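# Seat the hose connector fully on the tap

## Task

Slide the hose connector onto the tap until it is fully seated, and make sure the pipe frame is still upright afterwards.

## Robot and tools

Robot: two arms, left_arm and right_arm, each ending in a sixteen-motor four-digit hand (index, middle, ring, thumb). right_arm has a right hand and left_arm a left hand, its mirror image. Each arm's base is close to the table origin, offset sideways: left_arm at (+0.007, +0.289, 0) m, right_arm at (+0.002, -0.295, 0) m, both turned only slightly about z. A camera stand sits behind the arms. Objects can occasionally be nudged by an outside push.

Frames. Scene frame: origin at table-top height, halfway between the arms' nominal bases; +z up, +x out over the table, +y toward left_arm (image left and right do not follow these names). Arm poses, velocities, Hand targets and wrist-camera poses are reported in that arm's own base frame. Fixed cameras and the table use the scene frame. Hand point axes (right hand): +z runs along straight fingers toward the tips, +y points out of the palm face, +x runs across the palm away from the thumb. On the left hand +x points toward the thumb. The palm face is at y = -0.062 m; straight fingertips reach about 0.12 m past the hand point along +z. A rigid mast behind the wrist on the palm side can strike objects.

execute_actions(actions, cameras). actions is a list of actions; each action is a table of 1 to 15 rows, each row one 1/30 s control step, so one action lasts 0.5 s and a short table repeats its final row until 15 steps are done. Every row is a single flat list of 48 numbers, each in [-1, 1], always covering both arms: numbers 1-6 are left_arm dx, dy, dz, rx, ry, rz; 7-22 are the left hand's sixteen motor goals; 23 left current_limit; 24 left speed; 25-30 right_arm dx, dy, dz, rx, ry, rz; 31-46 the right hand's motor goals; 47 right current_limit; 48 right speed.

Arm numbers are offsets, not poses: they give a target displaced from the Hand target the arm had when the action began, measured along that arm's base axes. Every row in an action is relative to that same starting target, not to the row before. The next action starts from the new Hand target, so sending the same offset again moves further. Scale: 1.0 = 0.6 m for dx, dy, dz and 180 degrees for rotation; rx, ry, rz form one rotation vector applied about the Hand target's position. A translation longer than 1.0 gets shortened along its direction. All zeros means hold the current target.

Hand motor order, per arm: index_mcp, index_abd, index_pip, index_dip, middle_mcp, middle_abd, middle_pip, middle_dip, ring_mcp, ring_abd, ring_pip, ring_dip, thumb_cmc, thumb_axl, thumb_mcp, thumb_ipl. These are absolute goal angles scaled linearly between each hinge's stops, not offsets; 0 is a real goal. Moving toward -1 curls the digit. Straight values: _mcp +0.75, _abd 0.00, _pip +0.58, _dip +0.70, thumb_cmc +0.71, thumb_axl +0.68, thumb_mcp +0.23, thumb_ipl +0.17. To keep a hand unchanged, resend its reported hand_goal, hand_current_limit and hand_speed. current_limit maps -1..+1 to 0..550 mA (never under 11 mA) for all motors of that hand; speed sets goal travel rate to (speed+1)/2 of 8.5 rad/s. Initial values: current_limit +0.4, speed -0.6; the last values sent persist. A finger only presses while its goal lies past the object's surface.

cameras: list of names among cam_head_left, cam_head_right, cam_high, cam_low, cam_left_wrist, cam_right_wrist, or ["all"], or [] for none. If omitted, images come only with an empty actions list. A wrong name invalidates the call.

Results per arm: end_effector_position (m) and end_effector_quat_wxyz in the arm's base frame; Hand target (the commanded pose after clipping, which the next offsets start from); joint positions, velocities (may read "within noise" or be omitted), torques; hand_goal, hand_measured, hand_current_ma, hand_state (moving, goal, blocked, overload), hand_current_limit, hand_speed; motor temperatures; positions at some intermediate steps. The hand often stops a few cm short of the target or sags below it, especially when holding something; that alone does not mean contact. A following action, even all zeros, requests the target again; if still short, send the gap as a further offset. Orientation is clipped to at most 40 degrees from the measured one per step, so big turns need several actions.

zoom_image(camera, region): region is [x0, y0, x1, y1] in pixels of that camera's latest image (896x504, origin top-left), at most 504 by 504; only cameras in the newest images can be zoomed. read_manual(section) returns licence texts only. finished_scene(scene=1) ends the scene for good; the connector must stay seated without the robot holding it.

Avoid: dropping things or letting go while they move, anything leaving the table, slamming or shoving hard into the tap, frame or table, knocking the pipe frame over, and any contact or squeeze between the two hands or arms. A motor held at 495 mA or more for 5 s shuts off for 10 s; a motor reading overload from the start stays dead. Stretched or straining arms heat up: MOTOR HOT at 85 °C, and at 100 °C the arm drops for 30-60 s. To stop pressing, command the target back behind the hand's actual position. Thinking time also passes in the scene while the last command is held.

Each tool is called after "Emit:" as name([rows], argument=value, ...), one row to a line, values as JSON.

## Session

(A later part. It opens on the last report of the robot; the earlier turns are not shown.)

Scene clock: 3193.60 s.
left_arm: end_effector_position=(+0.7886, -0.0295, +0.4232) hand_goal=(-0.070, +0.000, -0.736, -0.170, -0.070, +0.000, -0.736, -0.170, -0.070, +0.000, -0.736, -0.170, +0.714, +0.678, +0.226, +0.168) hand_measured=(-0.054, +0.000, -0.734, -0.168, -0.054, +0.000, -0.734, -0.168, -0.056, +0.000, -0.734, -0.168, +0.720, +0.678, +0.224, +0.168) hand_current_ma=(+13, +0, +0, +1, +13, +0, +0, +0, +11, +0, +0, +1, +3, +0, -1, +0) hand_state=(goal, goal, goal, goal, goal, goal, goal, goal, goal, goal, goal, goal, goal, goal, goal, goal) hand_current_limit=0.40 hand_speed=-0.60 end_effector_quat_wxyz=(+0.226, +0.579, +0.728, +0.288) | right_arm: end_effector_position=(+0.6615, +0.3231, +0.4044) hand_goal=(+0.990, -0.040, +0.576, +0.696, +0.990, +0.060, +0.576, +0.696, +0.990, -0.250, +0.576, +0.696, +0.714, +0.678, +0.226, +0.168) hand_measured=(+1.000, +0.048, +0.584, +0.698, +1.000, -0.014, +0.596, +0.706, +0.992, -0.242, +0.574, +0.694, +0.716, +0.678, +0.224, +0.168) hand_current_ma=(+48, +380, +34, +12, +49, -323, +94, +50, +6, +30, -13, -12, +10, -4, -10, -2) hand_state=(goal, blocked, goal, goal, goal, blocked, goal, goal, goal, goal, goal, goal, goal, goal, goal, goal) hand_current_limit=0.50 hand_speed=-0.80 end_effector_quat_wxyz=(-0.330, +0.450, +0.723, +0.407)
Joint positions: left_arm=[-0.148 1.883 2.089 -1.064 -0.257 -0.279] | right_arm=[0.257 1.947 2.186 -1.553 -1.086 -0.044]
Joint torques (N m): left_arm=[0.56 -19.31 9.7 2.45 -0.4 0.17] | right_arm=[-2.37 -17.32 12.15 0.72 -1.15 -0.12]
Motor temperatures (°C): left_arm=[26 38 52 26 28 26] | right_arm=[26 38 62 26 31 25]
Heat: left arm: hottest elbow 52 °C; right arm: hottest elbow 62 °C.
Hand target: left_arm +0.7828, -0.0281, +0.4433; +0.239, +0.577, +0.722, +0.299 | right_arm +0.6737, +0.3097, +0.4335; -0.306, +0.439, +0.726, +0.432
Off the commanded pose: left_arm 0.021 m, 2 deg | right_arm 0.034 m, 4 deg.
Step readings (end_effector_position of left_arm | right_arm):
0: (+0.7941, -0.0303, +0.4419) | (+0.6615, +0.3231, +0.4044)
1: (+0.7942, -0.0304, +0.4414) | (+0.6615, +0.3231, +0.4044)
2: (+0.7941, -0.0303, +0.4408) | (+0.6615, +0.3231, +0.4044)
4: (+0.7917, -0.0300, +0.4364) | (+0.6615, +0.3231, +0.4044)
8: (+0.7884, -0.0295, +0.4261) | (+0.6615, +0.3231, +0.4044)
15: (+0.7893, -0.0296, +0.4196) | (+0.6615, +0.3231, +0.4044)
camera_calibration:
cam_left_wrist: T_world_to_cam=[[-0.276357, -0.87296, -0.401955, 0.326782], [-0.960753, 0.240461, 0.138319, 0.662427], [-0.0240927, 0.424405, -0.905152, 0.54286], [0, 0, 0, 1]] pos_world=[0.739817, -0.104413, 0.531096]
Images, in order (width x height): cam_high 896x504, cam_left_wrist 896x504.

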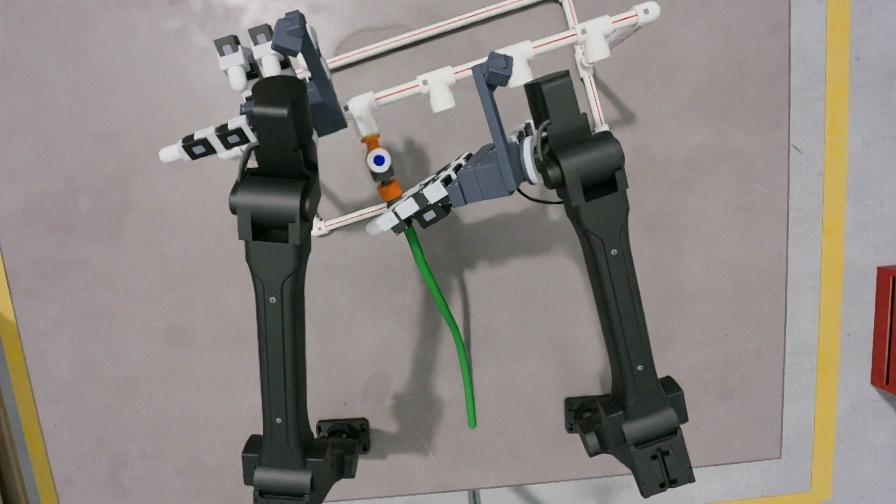

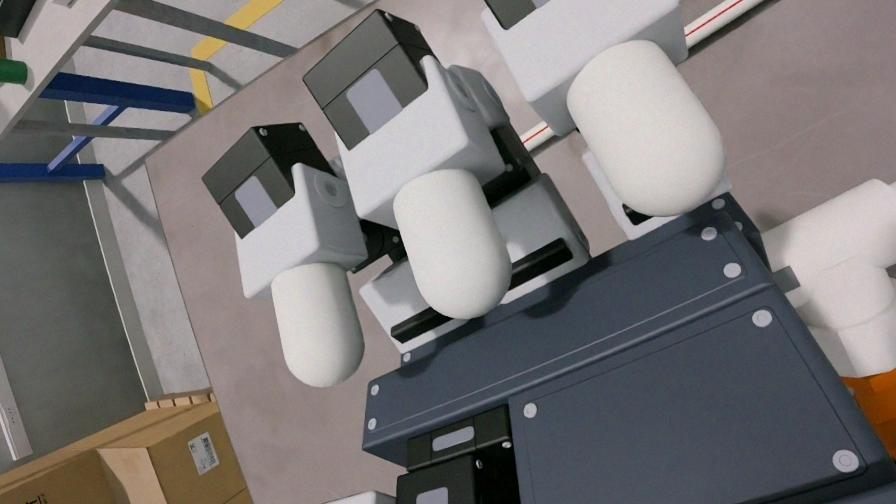

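Emit:
execute_actions([
  [[-0.01,0,-0.025,0,0,0,-0.07,0,-0.737,-0.17,-0.07,0,-0.737,-0.17,-0.07,0,-0.737,-0.17,0.714,0.678,0.226,0.168,0.4,-0.6,0,0,0,0,0,0,0.99,-0.04,0.576,0.696,0.99,0.06,0.576,0.696,0.99,-0.25,0.576,0.696,0.714,0.678,0.226,0.168,0.5,-0.8]],
], cameras=["cam_high","cam_head_left"])

Emit:
zoom_image(camera="cam_high", region=[280, 0, 440, 240])

Emit:
zoom_image(camera="cam_head_left", region=[290, 0, 450, 160])

Scene clock: 3205.00 s.
left_arm: end_effector_position=(+0.7828, -0.0286, +0.4076) hand_goal=(-0.070, +0.000, -0.736, -0.170, -0.070, +0.000, -0.736, -0.170, -0.070, +0.000, -0.736, -0.170, +0.714, +0.678, +0.226, +0.168) hand_measured=(-0.054, +0.000, -0.734, -0.168, -0.054, +0.000, -0.734, -0.168, -0.056, +0.000, -0.734, -0.168, +0.720, +0.678, +0.224, +0.168) hand_current_ma=(+13, +0, +0, +1, +13, +0, +0, +0, +11, +0, +0, +1, +3, +0, -1, +0) hand_state=(goal, goal, goal, goal, goal, goal, goal, goal, goal, goal, goal, goal, goal, goal, goal, goal) hand_current_limit=0.40 hand_speed=-0.60 end_effector_quat_wxyz=(+0.225, +0.579, +0.728, +0.288) | right_arm: end_effector_position=(+0.6615, +0.3231, +0.4044) hand_goal=(+0.990, -0.040, +0.576, +0.696, +0.990, +0.060, +0.576, +0.696, +0.990, -0.250, +0.576, +0.696, +0.714, +0.678, +0.226, +0.168) hand_measured=(+1.000, +0.048, +0.584, +0.698, +1.000, -0.014, +0.596, +0.706, +0.992, -0.242, +0.574, +0.694, +0.716, +0.678, +0.224, +0.168) hand_current_ma=(+48, +380, +34, +12, +49, -323, +94, +50, +6, +30, -13, -12, +10, -4, -10, -2) hand_state=(goal, blocked, goal, goal, goal, blocked, goal, goal, goal, goal, goal, goal, goal, goal, goal, goal) hand_current_limit=0.50 hand_speed=-0.80 end_effector_quat_wxyz=(-0.330, +0.450, +0.723, +0.407)
Joint positions: left_arm=[-0.148 1.855 2.008 -1.012 -0.258 -0.279] | right_arm=[0.257 1.947 2.186 -1.553 -1.086 -0.044]
Joint torques (N m): left_arm=[0.79 -19.25 9.7 2.61 -0.4 0.12] | right_arm=[-2.37 -17.38 12.16 0.7 -1.15 -0.13]
Motor temperatures (°C): left_arm=[26 39 50 26 28 26] | right_arm=[26 38 62 26 31 25]
Heat: left arm: hottest elbow 50 °C; right arm: hottest elbow 62 °C.
Hand target: left_arm +0.7767, -0.0280, +0.4285; +0.239, +0.577, +0.722, +0.300 | right_arm +0.6737, +0.3097, +0.4335; -0.306, +0.439, +0.726, +0.432
Off the commanded pose: left_arm 0.022 m, 2 deg | right_arm 0.034 m, 4 deg.
Step readings (end_effector_position of left_arm | right_arm):
0: (+0.7886, -0.0295, +0.4232) | (+0.6615, +0.3231, +0.4044)
1: (+0.7886, -0.0295, +0.4230) | (+0.6615, +0.3231, +0.4044)
2: (+0.7883, -0.0295, +0.4224) | (+0.6615, +0.3231, +0.4044)
4: (+0.7861, -0.0291, +0.4193) | (+0.6615, +0.3231, +0.4044)
8: (+0.7825, -0.0285, +0.4104) | (+0.6615, +0.3231, +0.4044)
15: (+0.7831, -0.0286, +0.4066) | (+0.6615, +0.3231, +0.4044)
Images, in order (width x height): cam_head_left 896x504, cam_high 896x504.

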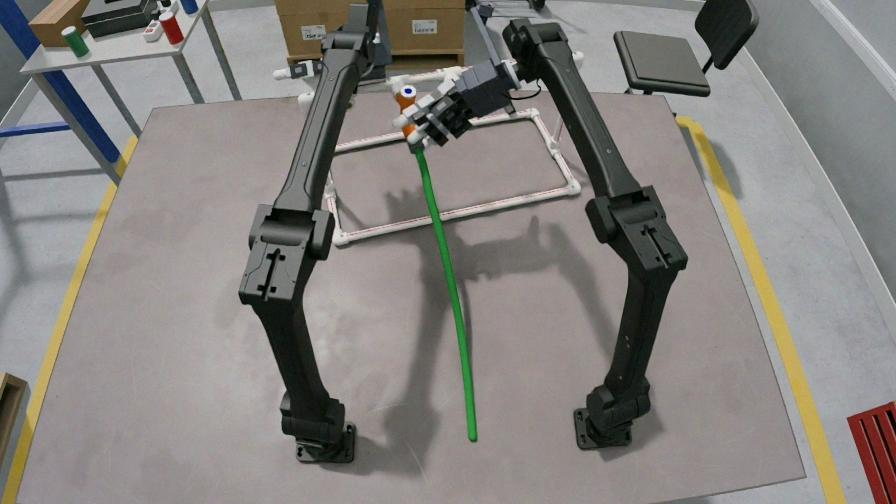

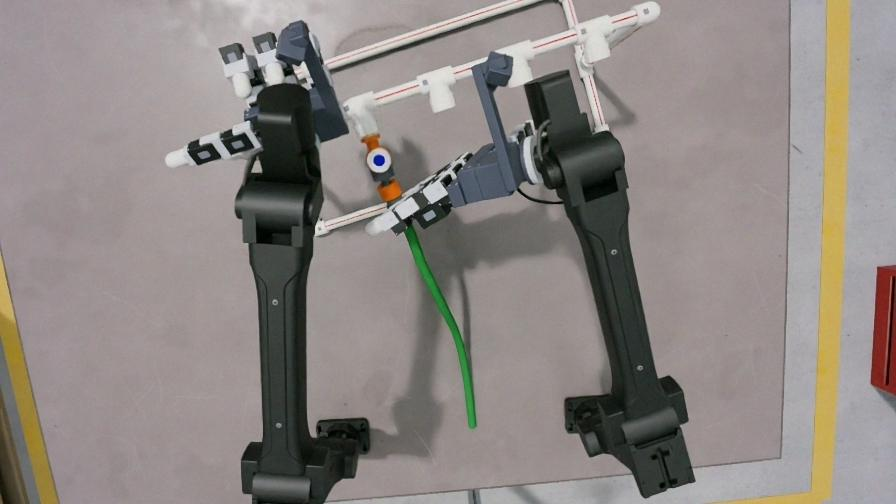

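Scaled by 2.100.

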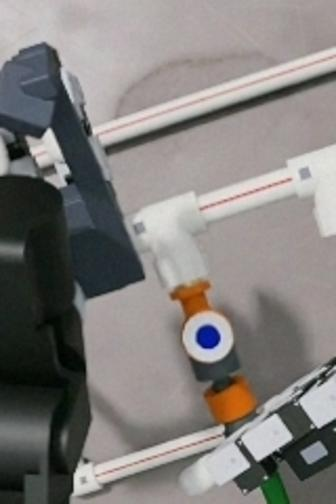

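Scaled by 3.150.

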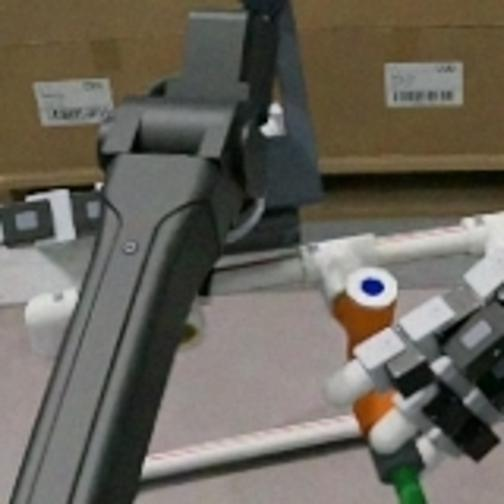

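Emit:
execute_actions([
  [[-0.01,0,-0.025,0,0,0,-0.07,0,-0.737,-0.17,-0.07,0,-0.737,-0.17,-0.07,0,-0.737,-0.17,0.714,0.678,0.226,0.168,0.4,-0.6,0,0,0,0,0,0,0.99,-0.04,0.576,0.696,0.99,0.06,0.576,0.696,0.99,-0.25,0.576,0.696,0.714,0.678,0.226,0.168,0.5,-0.8]],
], cameras=["cam_high","cam_head_left"])

Emit:
zoom_image(camera="cam_head_left", region=[340, 40, 440, 120])

Scene clock: 3220.43 s.
left_arm: end_effector_position=(+0.7769, -0.0274, +0.4092) hand_goal=(-0.070, +0.000, -0.736, -0.170, -0.070, +0.000, -0.736, -0.170, -0.070, +0.000, -0.736, -0.170, +0.714, +0.678, +0.226, +0.168) hand_measured=(-0.054, +0.000, -0.734, -0.168, -0.054, +0.000, -0.734, -0.168, -0.056, +0.000, -0.734, -0.168, +0.720, +0.678, +0.224, +0.168) hand_current_ma=(+13, +0, +0, +1, +13, +0, +0, +0, +11, +0, +0, +1, +3, +0, -1, +0) hand_state=(goal, goal, goal, goal, goal, goal, goal, goal, goal, goal, goal, goal, goal, goal, goal, goal) hand_current_limit=0.40 hand_speed=-0.60 end_effector_quat_wxyz=(+0.239, +0.573, +0.725, +0.297) | right_arm: end_effector_position=(+0.6615, +0.3231, +0.4044) hand_goal=(+0.990, -0.040, +0.576, +0.696, +0.990, +0.060, +0.576, +0.696, +0.990, -0.250, +0.576, +0.696, +0.714, +0.678, +0.226, +0.168) hand_measured=(+1.000, +0.048, +0.584, +0.698, +1.000, -0.014, +0.596, +0.706, +0.992, -0.242, +0.574, +0.694, +0.716, +0.678, +0.224, +0.168) hand_current_ma=(+48, +380, +36, +13, +49, -323, +95, +51, +6, +30, -13, -12, +10, -4, -10, -2) hand_state=(goal, blocked, goal, goal, goal, blocked, goal, goal, goal, goal, goal, goal, goal, goal, goal, goal) hand_current_limit=0.50 hand_speed=-0.80 end_effector_quat_wxyz=(-0.330, +0.450, +0.723, +0.407)
Joint positions: left_arm=[-0.148 1.822 1.944 -0.947 -0.26 -0.279] | right_arm=[0.257 1.947 2.186 -1.553 -1.086 -0.044]
Joint torques (N m): left_arm=[0.26 -18.61 8.9 1.96 -0.34 0.13] | right_arm=[-2.37 -17.32 12.15 0.72 -1.15 -0.13]
Motor temperatures (°C): left_arm=[26 41 50 26 28 26] | right_arm=[26 38 62 26 31 25]
Heat: left arm: hottest elbow 50 °C; right arm: hottest elbow 62 °C.
Hand target: left_arm +0.7708, -0.0281, +0.4131; +0.239, +0.577, +0.722, +0.299 | right_arm +0.6737, +0.3097, +0.4335; -0.306, +0.439, +0.726, +0.432
Off the commanded pose: left_arm 0.008 m, 1 deg | right_arm 0.034 m, 4 deg.
Step readings (end_effector_position of left_arm | right_arm):
0: (+0.7827, -0.0286, +0.4082) | (+0.6615, +0.3231, +0.4044)
1: (+0.7826, -0.0286, +0.4084) | (+0.6615, +0.3231, +0.4044)
2: (+0.7823, -0.0285, +0.4077) | (+0.6615, +0.3231, +0.4044)
4: (+0.7803, -0.0280, +0.4056) | (+0.6615, +0.3231, +0.4044)
8: (+0.7780, -0.0275, +0.4084) | (+0.6615, +0.3231, +0.4044)
15: (+0.7770, -0.0274, +0.4093) | (+0.6615, +0.3231, +0.4044)
Images, in order (width x height): cam_head_left 896x504, cam_high 896x504.

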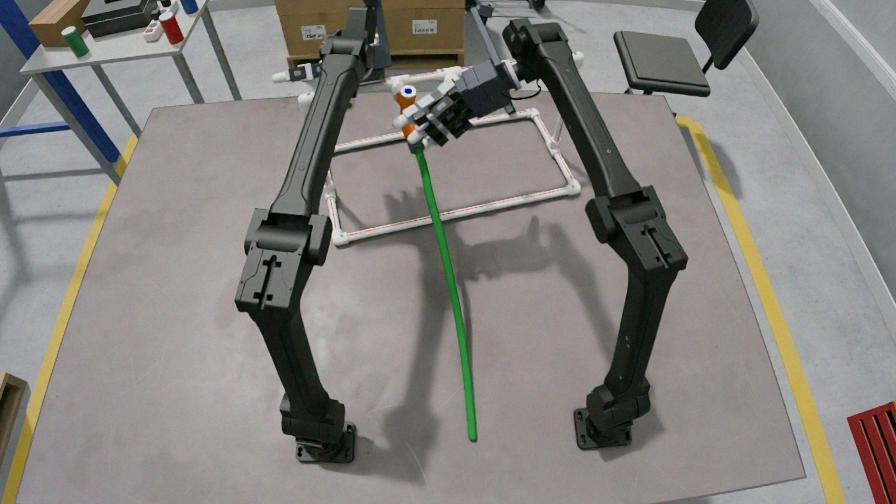

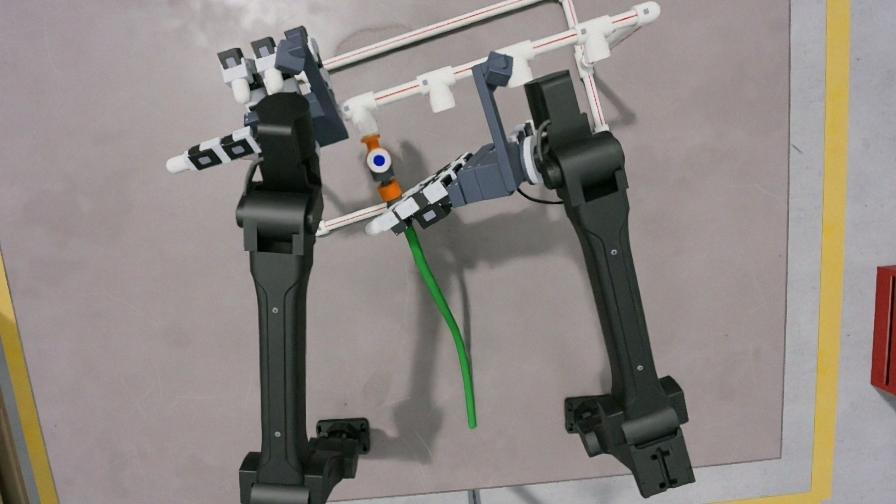

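Scaled by 5.040.

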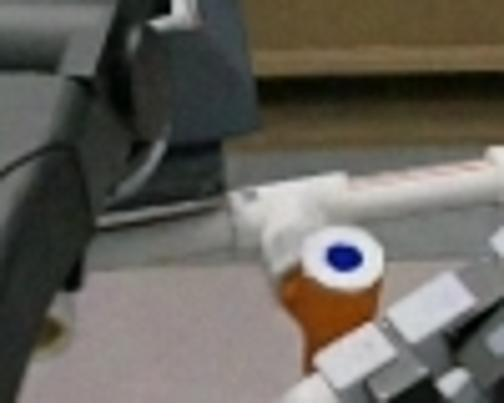

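Emit:
execute_actions([
  [[-0.022,-0.003,-0.022,0,0,0,-0.07,0,-0.737,-0.17,-0.07,0,-0.737,-0.17,-0.07,0,-0.737,-0.17,0.714,0.678,0.226,0.168,0.4,-0.6,0,0,0,0,0,0,0.99,-0.04,0.576,0.696,0.99,0.06,0.576,0.696,0.99,-0.25,0.576,0.696,0.714,0.678,0.226,0.168,0.5,-0.8]],
], cameras=["cam_high"])

Emit:
zoom_image(camera="cam_high", region=[280, 0, 440, 240])

Scene clock: 3230.43 s.
left_arm: end_effector_position=(+0.7611, -0.0243, +0.4147) hand_goal=(-0.070, +0.000, -0.736, -0.170, -0.070, +0.000, -0.736, -0.170, -0.070, +0.000, -0.736, -0.170, +0.714, +0.678, +0.226, +0.168) hand_measured=(-0.054, +0.000, -0.734, -0.168, -0.054, +0.000, -0.734, -0.168, -0.056, +0.000, -0.734, -0.168, +0.720, +0.678, +0.224, +0.168) hand_current_ma=(+13, +0, +0, +1, +13, +0, +0, +0, +11, +0, +0, +1, +3, +0, -1, +0) hand_state=(goal, goal, goal, goal, goal, goal, goal, goal, goal, goal, goal, goal, goal, goal, goal, goal) hand_current_limit=0.40 hand_speed=-0.60 end_effector_quat_wxyz=(+0.249, +0.568, +0.723, +0.305) | right_arm: end_effector_position=(+0.6615, +0.3231, +0.4044) hand_goal=(+0.990, -0.040, +0.576, +0.696, +0.990, +0.060, +0.576, +0.696, +0.990, -0.250, +0.576, +0.696, +0.714, +0.678, +0.226, +0.168) hand_measured=(+1.000, +0.048, +0.588, +0.702, +1.000, -0.014, +0.602, +0.710, +0.992, -0.242, +0.574, +0.694, +0.716, +0.678, +0.224, +0.168) hand_current_ma=(+48, +380, +61, +25, +50, -323, +130, +71, +6, +30, -13, -12, +10, -4, -10, -2) hand_state=(goal, blocked, goal, goal, goal, blocked, blocked, goal, goal, goal, goal, goal, goal, goal, goal, goal) hand_current_limit=0.50 hand_speed=-0.80 end_effector_quat_wxyz=(-0.330, +0.450, +0.723, +0.407)
Joint positions: left_arm=[-0.148 1.765 1.862 -0.893 -0.264 -0.279] | right_arm=[0.257 1.947 2.186 -1.553 -1.086 -0.044]
Joint torques (N m): left_arm=[-0.09 -16.5 8.36 1.74 -0.33 0.09] | right_arm=[-2.43 -17.32 12.15 0.7 -1.15 -0.12]
Motor temperatures (°C): left_arm=[26 41 48 26 28 26] | right_arm=[26 38 62 26 31 25]
Heat: left arm: hottest elbow 48 °C; right arm: hottest elbow 62 °C.
Hand target: left_arm +0.7577, -0.0299, +0.4000; +0.239, +0.577, +0.722, +0.299 | right_arm +0.6737, +0.3097, +0.4335; -0.306, +0.439, +0.726, +0.432
Off the commanded pose: left_arm 0.016 m, 2 deg | right_arm 0.034 m, 4 deg.
Step readings (end_effector_position of left_arm | right_arm):
0: (+0.7769, -0.0273, +0.4095) | (+0.6615, +0.3231, +0.4044)
1: (+0.7769, -0.0273, +0.4092) | (+0.6615, +0.3231, +0.4044)
2: (+0.7764, -0.0271, +0.4092) | (+0.6615, +0.3231, +0.4044)
4: (+0.7743, -0.0267, +0.4107) | (+0.6615, +0.3231, +0.4044)
8: (+0.7664, -0.0251, +0.4147) | (+0.6615, +0.3231, +0.4044)
15: (+0.7611, -0.0243, +0.4147) | (+0.6615, +0.3231, +0.4044)
Images, in order (width x height): cam_high 896x504.

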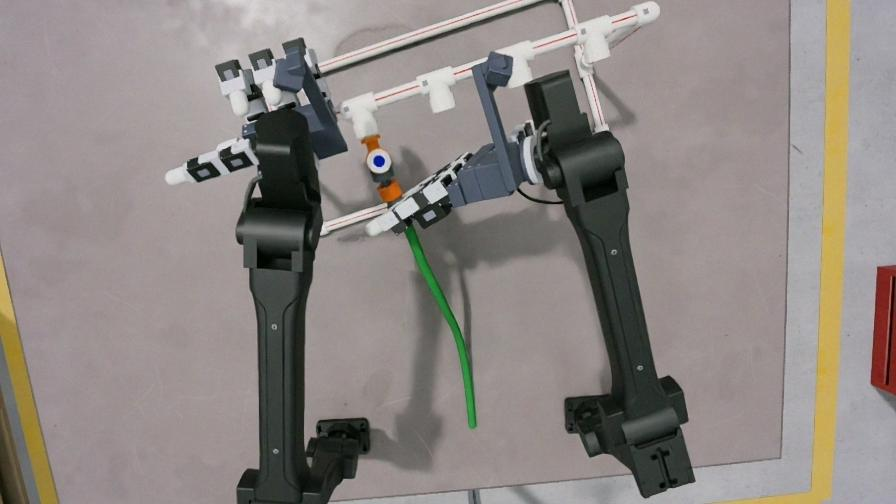

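Scaled by 2.100.

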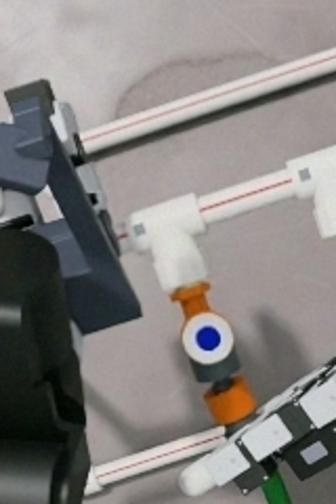

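Emit:
execute_actions([
  [[0,0,0,0,0,0,0.754,0,0.576,0.696,0.754,0,0.576,0.696,0.754,0,0.576,0.696,0.714,0.678,0.226,0.168,0.4,-0.7,0,0,0,0,0,0,0.99,-0.04,0.576,0.696,0.99,0.06,0.576,0.696,0.99,-0.25,0.576,0.696,0.714,0.678,0.226,0.168,0.5,-0.8]],
  [[0,0,0,0,0,0,0.99,0,0.576,0.696,0.99,0,0.576,0.696,0.99,0,0.576,0.696,0.714,0.678,0.226,0.168,0.4,-0.85,0,0,0,0,0,0,0.99,-0.04,0.576,0.696,0.99,0.06,0.576,0.696,0.99,-0.25,0.576,0.696,0.714,0.678,0.226,0.168,0.5,-0.8]],
], cameras=["cam_high","cam_right_wrist","cam_low"])

Emit:
zoom_image(camera="cam_high", region=[280, 0, 440, 240])

Emit:
zoom_image(camera="cam_right_wrist", region=[340, 0, 500, 180])

Scene clock: 3255.27 s.
left_arm: end_effector_position=(+0.7620, -0.0238, +0.4154) hand_goal=(+0.990, +0.000, +0.576, +0.696, +0.990, +0.000, +0.576, +0.696, +0.990, +0.000, +0.576, +0.696, +0.714, +0.678, +0.226, +0.168) hand_measured=(+0.842, +0.000, +0.574, +0.694, +0.846, +0.000, +0.574, +0.694, +0.924, +0.000, +0.574, +0.694, +0.720, +0.678, +0.224, +0.168) hand_current_ma=(-385, +0, +0, -1, -385, +0, +0, +0, -134, +0, +0, -1, +3, +0, -1, +0) hand_state=(blocked, goal, goal, goal, blocked, goal, goal, goal, blocked, goal, goal, goal, goal, goal, goal, goal) hand_current_limit=0.40 hand_speed=-0.85 end_effector_quat_wxyz=(+0.251, +0.566, +0.722, +0.309) | right_arm: end_effector_position=(+0.6615, +0.3231, +0.4044) hand_goal=(+0.990, -0.040, +0.576, +0.696, +0.990, +0.060, +0.576, +0.696, +0.990, -0.250, +0.576, +0.696, +0.714, +0.678, +0.226, +0.168) hand_measured=(+1.000, +0.048, +0.590, +0.702, +1.000, -0.014, +0.604, +0.712, +0.992, -0.242, +0.574, +0.694, +0.716, +0.678, +0.224, +0.168) hand_current_ma=(+48, +380, +66, +28, +50, -323, +136, +74, +6, +30, -13, -12, +10, -4, -10, -2) hand_state=(goal, blocked, goal, goal, goal, blocked, blocked, goal, goal, goal, goal, goal, goal, goal, goal, goal) hand_current_limit=0.50 hand_speed=-0.80 end_effector_quat_wxyz=(-0.330, +0.450, +0.723, +0.407)
Joint positions: left_arm=[-0.148 1.765 1.858 -0.881 -0.269 -0.277] | right_arm=[0.257 1.947 2.186 -1.553 -1.086 -0.044]
Joint torques (N m): left_arm=[0.09 -16.79 8.47 1.26 -0.13 0.11] | right_arm=[-2.43 -17.32 12.15 0.7 -1.16 -0.13]
Motor temperatures (°C): left_arm=[26 39 47 26 28 26] | right_arm=[26 38 62 26 31 25]
Heat: left arm: hottest elbow 47 °C; right arm: hottest elbow 62 °C.
Hand target: left_arm +0.7576, -0.0299, +0.3999; +0.239, +0.577, +0.722, +0.299 | right_arm +0.6737, +0.3097, +0.4335; -0.306, +0.439, +0.726, +0.432
Off the commanded pose: left_arm 0.017 m, 2 deg | right_arm 0.034 m, 4 deg.
Step readings (end_effector_position of left_arm | right_arm):
0: (+0.7611, -0.0243, +0.4147) | (+0.6615, +0.3231, +0.4044)
1: (+0.7611, -0.0243, +0.4147) | (+0.6615, +0.3231, +0.4044)
2: (+0.7611, -0.0243, +0.4147) | (+0.6615, +0.3231, +0.4044)
4: (+0.7611, -0.0243, +0.4147) | (+0.6615, +0.3231, +0.4044)
8: (+0.7611, -0.0243, +0.4147) | (+0.6615, +0.3231, +0.4044)
15: (+0.7611, -0.0243, +0.4147) | (+0.6615, +0.3231, +0.4044)
16: (+0.7611, -0.0243, +0.4147) | (+0.6615, +0.3231, +0.4044)
17: (+0.7611, -0.0243, +0.4147) | (+0.6615, +0.3231, +0.4044)
19: (+0.7611, -0.0243, +0.4147) | (+0.6615, +0.3231, +0.4044)
23: (+0.7611, -0.0243, +0.4147) | (+0.6615, +0.3231, +0.4044)
30: (+0.7611, -0.0243, +0.4147) | (+0.6615, +0.3231, +0.4044)
camera_calibration:
cam_right_wrist: T_world_to_cam=[[0.881169, -0.161714, -0.444286, -0.323659], [-0.256755, -0.952726, -0.162453, 0.495915], [-0.397012, 0.257221, -0.881033, 0.664279], [0, 0, 0, 1]] pos_world=[0.676253, 0.249265, 0.522018]
Images, in order (width x height): cam_high 896x504, cam_low 896x504, cam_right_wrist 896x504.

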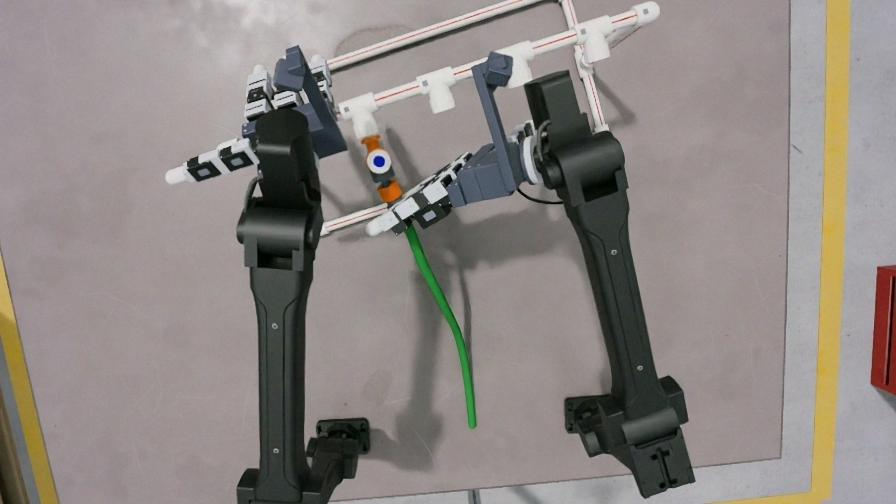

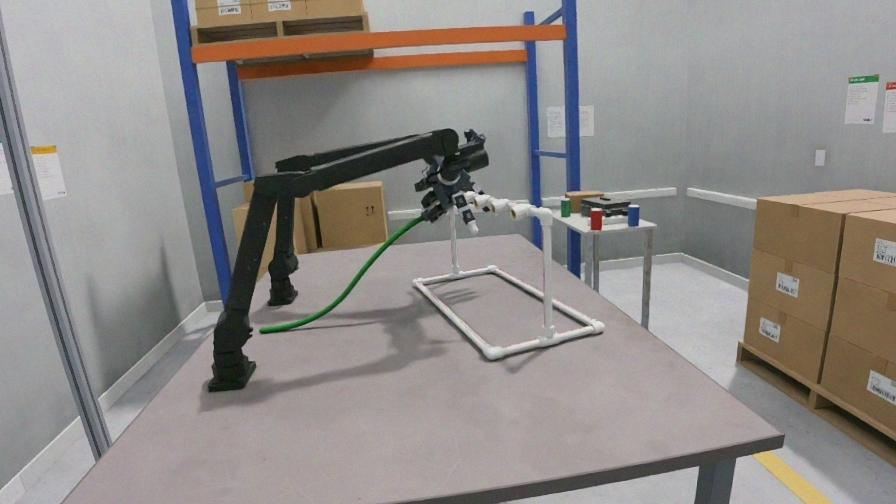

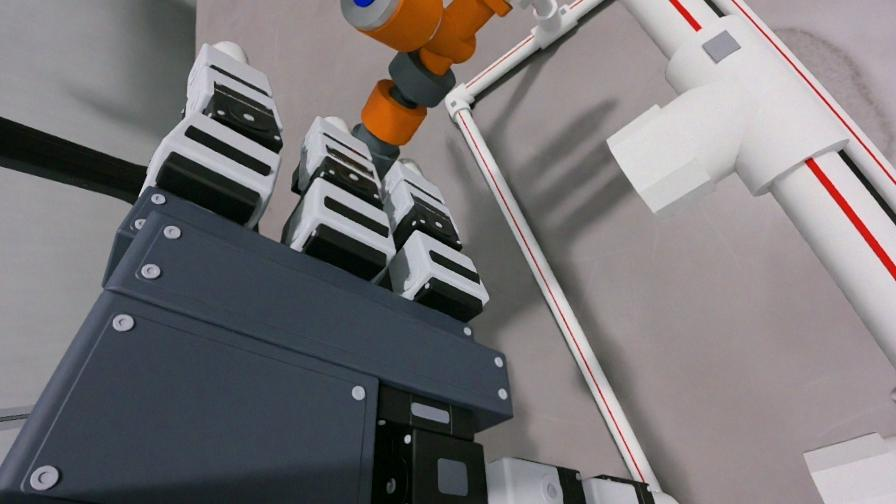

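Scaled by 2.100.

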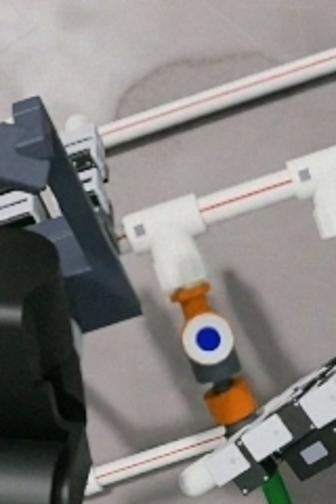

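Scaled by 2.800.

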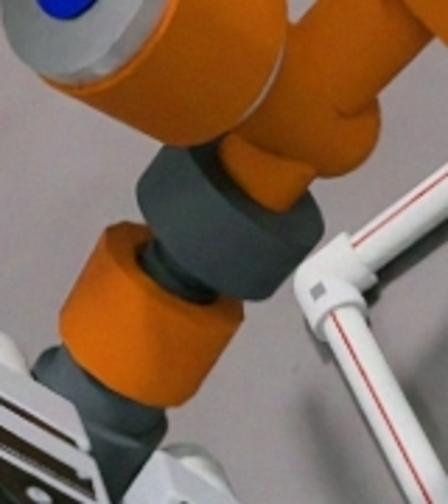

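Emit:
execute_actions([
  [[0,0,0,0,0,0,0.99,0,0.576,0.696,0.99,0,0.576,0.696,0.99,0,0.576,0.696,0.714,0.678,0.226,0.168,0.4,-0.85,0.018,0.0048,0.0072,0,0,0,0.99,-0.05,0.576,0.696,0.99,0.07,0.576,0.696,0.99,-0.25,0.576,0.696,0.714,0.678,0.226,0.168,0.55,-0.8]],
], cameras=["cam_high","cam_right_wrist"])

Emit:
zoom_image(camera="cam_high", region=[280, 0, 440, 240])

Emit:
zoom_image(camera="cam_right_wrist", region=[340, 0, 500, 180])

Scene clock: 3262.53 s.
left_arm: end_effector_position=(+0.7618, -0.0235, +0.4134) hand_goal=(+0.990, +0.000, +0.576, +0.696, +0.990, +0.000, +0.576, +0.696, +0.990, +0.000, +0.576, +0.696, +0.714, +0.678, +0.226, +0.168) hand_measured=(+0.978, +0.000, +0.576, +0.694, +0.972, +0.000, +0.574, +0.694, +0.992, +0.000, +0.574, +0.694, +0.720, +0.678, +0.224, +0.168) hand_current_ma=(-8, +0, +0, -1, -17, +0, +0, +0, +0, +0, +0, -1, +3, +0, -1, +0) hand_state=(goal, goal, goal, goal, goal, goal, goal, goal, goal, goal, goal, goal, goal, goal, goal, goal) hand_current_limit=0.40 hand_speed=-0.85 end_effector_quat_wxyz=(+0.249, +0.568, +0.722, +0.309) | right_arm: end_effector_position=(+0.6726, +0.3136, +0.4257) hand_goal=(+0.990, -0.050, +0.576, +0.696, +0.990, +0.070, +0.576, +0.696, +0.990, -0.250, +0.576, +0.696, +0.714, +0.678, +0.226, +0.168) hand_measured=(+0.994, -0.040, +0.580, +0.698, +0.994, +0.070, +0.578, +0.698, +0.992, -0.242, +0.574, +0.694, +0.716, +0.678, +0.224, +0.168) hand_current_ma=(+21, +46, +14, +13, +22, +2, +14, +14, +6, +30, -13, -12, +10, -4, -10, -2) hand_state=(goal, goal, goal, goal, goal, goal, goal, goal, goal, goal, goal, goal, goal, goal, goal, goal) hand_current_limit=0.55 hand_speed=-0.80 end_effector_quat_wxyz=(-0.315, +0.446, +0.723, +0.424)
Joint positions: left_arm=[-0.148 1.765 1.855 -0.881 -0.27 -0.274] | right_arm=[0.24 1.963 2.254 -1.562 -1.089 -0.044]
Joint torques (N m): left_arm=[0.15 -16.62 8.88 1.18 -0.11 0.05] | right_arm=[-1.14 -15.79 12.53 0.25 -1.03 -0.05]
Motor temperatures (°C): left_arm=[26 39 46 26 28 26] | right_arm=[26 38 62 26 31 25]
Heat: left arm: hottest elbow 46 °C; right arm: hottest elbow 62 °C.
Hand target: left_arm +0.7577, -0.0299, +0.4000; +0.239, +0.577, +0.722, +0.299 | right_arm +0.6846, +0.3126, +0.4377; -0.306, +0.439, +0.726, +0.432
Off the commanded pose: left_arm 0.015 m, 2 deg | right_arm 0.017 m, 2 deg.
Step readings (end_effector_position of left_arm | right_arm):
0: (+0.7620, -0.0238, +0.4154) | (+0.6615, +0.3231, +0.4044)
1: (+0.7620, -0.0238, +0.4154) | (+0.6614, +0.3230, +0.4043)
2: (+0.7620, -0.0238, +0.4154) | (+0.6613, +0.3230, +0.4042)
4: (+0.7620, -0.0238, +0.4154) | (+0.6613, +0.3230, +0.4045)
8: (+0.7620, -0.0238, +0.4154) | (+0.6634, +0.3232, +0.4055)
15: (+0.7621, -0.0239, +0.4155) | (+0.6690, +0.3195, +0.4145)
camera_calibration:
cam_right_wrist: T_world_to_cam=[[0.895465, -0.170291, -0.411271, -0.346419], [-0.264998, -0.946305, -0.185155, 0.506318], [-0.357658, 0.274786, -0.89251, 0.662755], [0, 0, 0, 1]] pos_world=[0.681419, 0.238024, 0.542791]
Images, in order (width x height): cam_high 896x504, cam_right_wrist 896x504.

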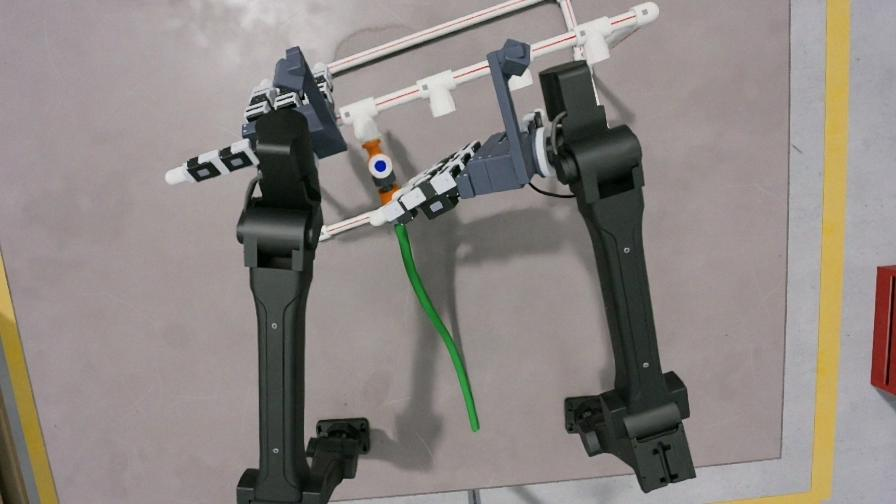

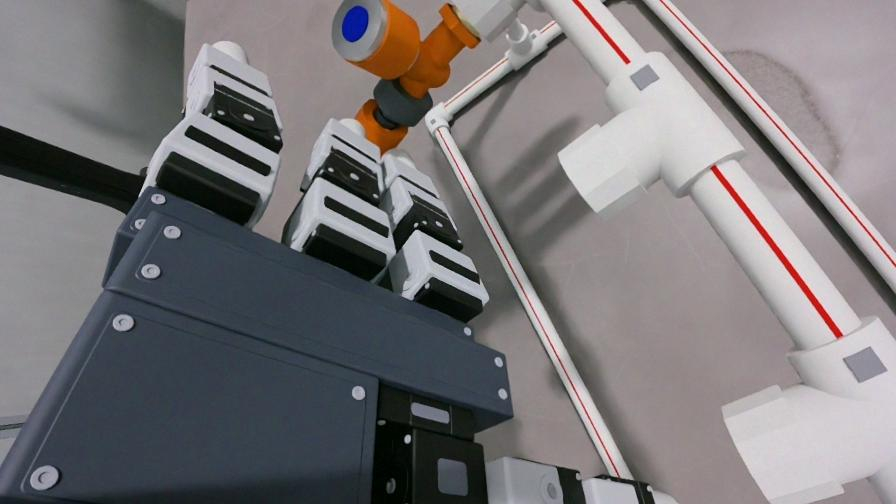

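Scaled by 2.100.

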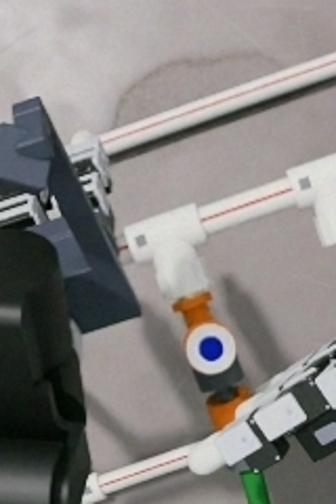

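Scaled by 2.800.

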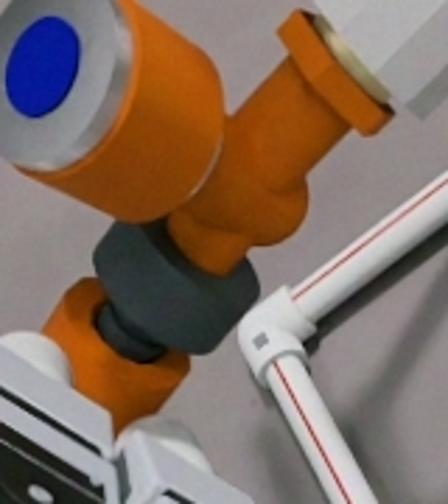

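Emit:
execute_actions(actions=[], cameras=["cam_head_left","cam_head_right","cam_left_wrist","cam_low"])

Emit:
zoom_image(camera="cam_head_left", region=[370, 70, 470, 180])

Emit:
zoom_image(camera="cam_head_right", region=[360, 70, 460, 180])

Emit:
zoom_image(camera="cam_low", region=[400, 120, 520, 260])

Scene clock: 3293.07 s.
left_arm: end_effector_position=(+0.7618, -0.0235, +0.4134) hand_goal=(+0.990, +0.000, +0.576, +0.696, +0.990, +0.000, +0.576, +0.696, +0.990, +0.000, +0.576, +0.696, +0.714, +0.678, +0.226, +0.168) hand_measured=(+0.978, +0.000, +0.576, +0.694, +0.972, +0.000, +0.574, +0.694, +0.992, +0.000, +0.574, +0.694, +0.720, +0.678, +0.224, +0.168) hand_current_ma=(-8, +0, +0, -1, -17, +0, +0, +0, +0, +0, +0, -1, +3, +0, -1, +0) hand_state=(goal, goal, goal, goal, goal, goal, goal, goal, goal, goal, goal, goal, goal, goal, goal, goal) hand_current_limit=0.40 hand_speed=-0.85 end_effector_quat_wxyz=(+0.249, +0.568, +0.722, +0.309) | right_arm: end_effector_position=(+0.6726, +0.3136, +0.4257) hand_goal=(+0.990, -0.050, +0.576, +0.696, +0.990, +0.070, +0.576, +0.696, +0.990, -0.250, +0.576, +0.696, +0.714, +0.678, +0.226, +0.168) hand_measured=(+0.994, -0.040, +0.580, +0.698, +0.994, +0.070, +0.578, +0.698, +0.992, -0.242, +0.574, +0.694, +0.716, +0.678, +0.224, +0.168) hand_current_ma=(+21, +46, +14, +13, +22, +2, +14, +14, +6, +30, -13, -12, +10, -4, -10, -2) hand_state=(goal, goal, goal, goal, goal, goal, goal, goal, goal, goal, goal, goal, goal, goal, goal, goal) hand_current_limit=0.55 hand_speed=-0.80 end_effector_quat_wxyz=(-0.315, +0.446, +0.723, +0.424)
Joint positions: left_arm=[-0.148 1.765 1.855 -0.881 -0.27 -0.274] | right_arm=[0.24 1.963 2.254 -1.562 -1.089 -0.044]
Joint velocities: within noise
Joint torques (N m): left_arm=[0.03 -16.67 8.88 1.24 -0.1 0.05] | right_arm=[-1.2 -15.79 12.52 0.24 -1.04 -0.05]
Motor temperatures (°C): left_arm=[26 38 44 26 28 26] | right_arm=[26 41 64 26 30 25]
Heat: left arm: hottest elbow 44 °C; right arm: hottest elbow 64 °C.
Hand target: left_arm +0.7577, -0.0299, +0.4000; +0.239, +0.577, +0.722, +0.299 | right_arm +0.6846, +0.3126, +0.4377; -0.306, +0.439, +0.726, +0.432
Off the commanded pose: left_arm 0.015 m, 2 deg | right_arm 0.017 m, 2 deg.
camera_calibration:
cam_left_wrist: T_world_to_cam=[[-0.243867, -0.873221, -0.421917, 0.304195], [-0.969206, 0.234782, 0.0742808, 0.66933], [0.0341951, 0.427039, -0.903586, 0.485899], [0, 0, 0, 1]] pos_world=[0.706286, -0.0990154, 0.517678]
Images, in order (width x height): cam_head_left 896x504, cam_head_right 896x504, cam_low 896x504, cam_left_wrist 896x504.

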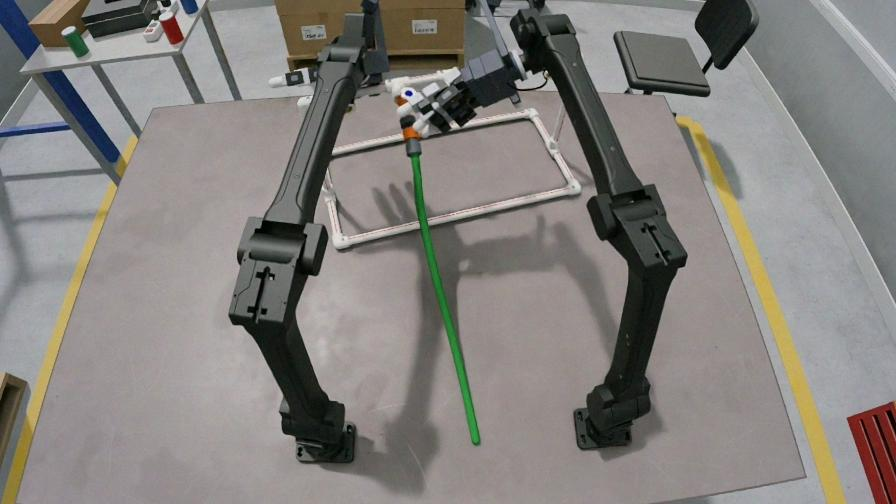

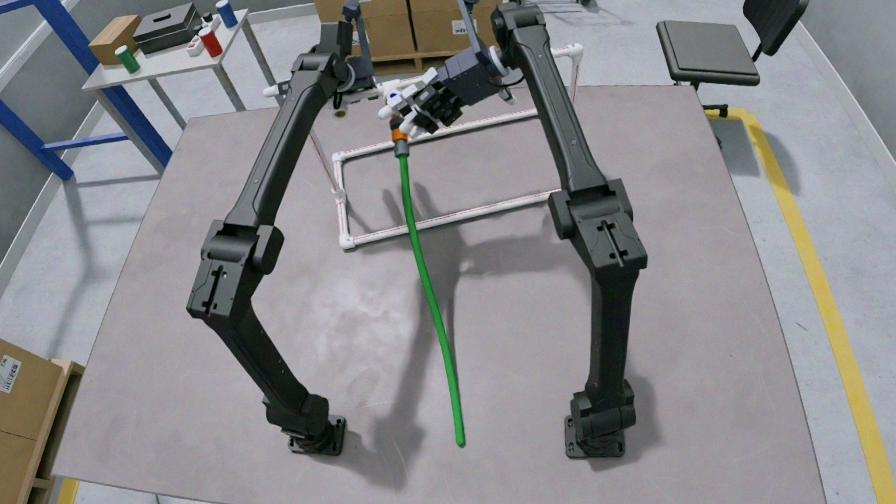

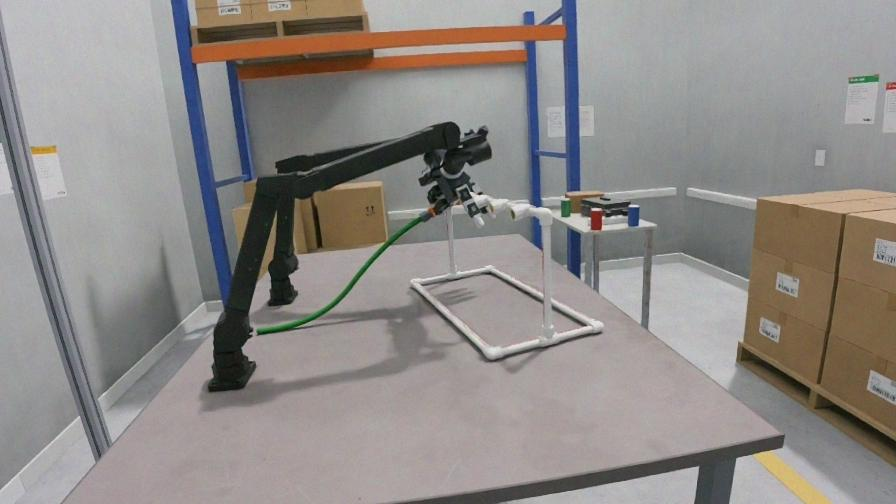

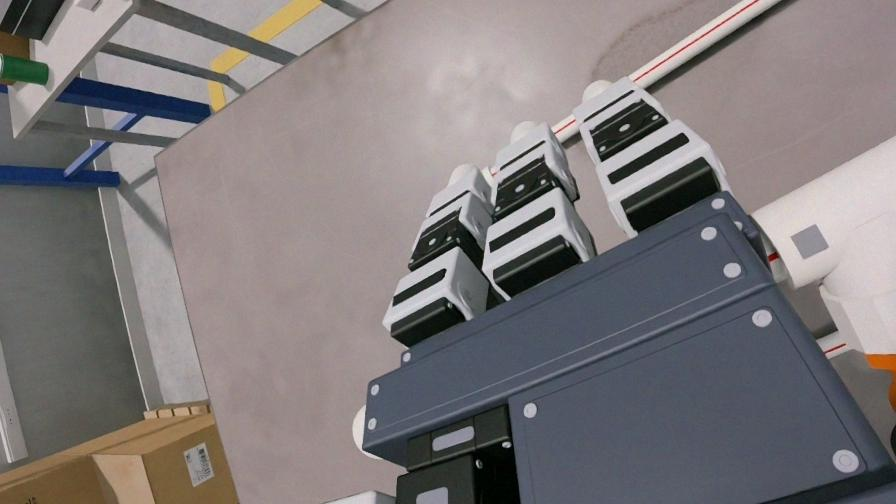

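Scaled by 4.582.

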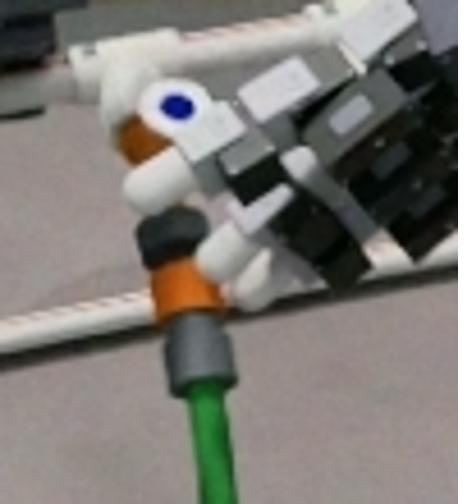

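Scaled by 4.582.

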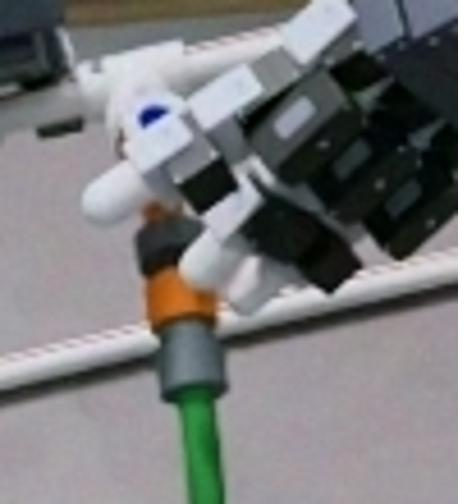

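Scaled by 3.600.

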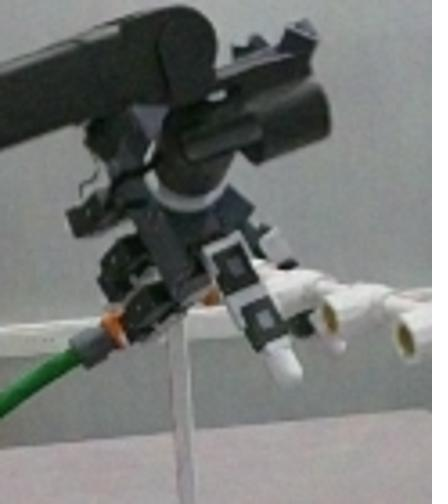

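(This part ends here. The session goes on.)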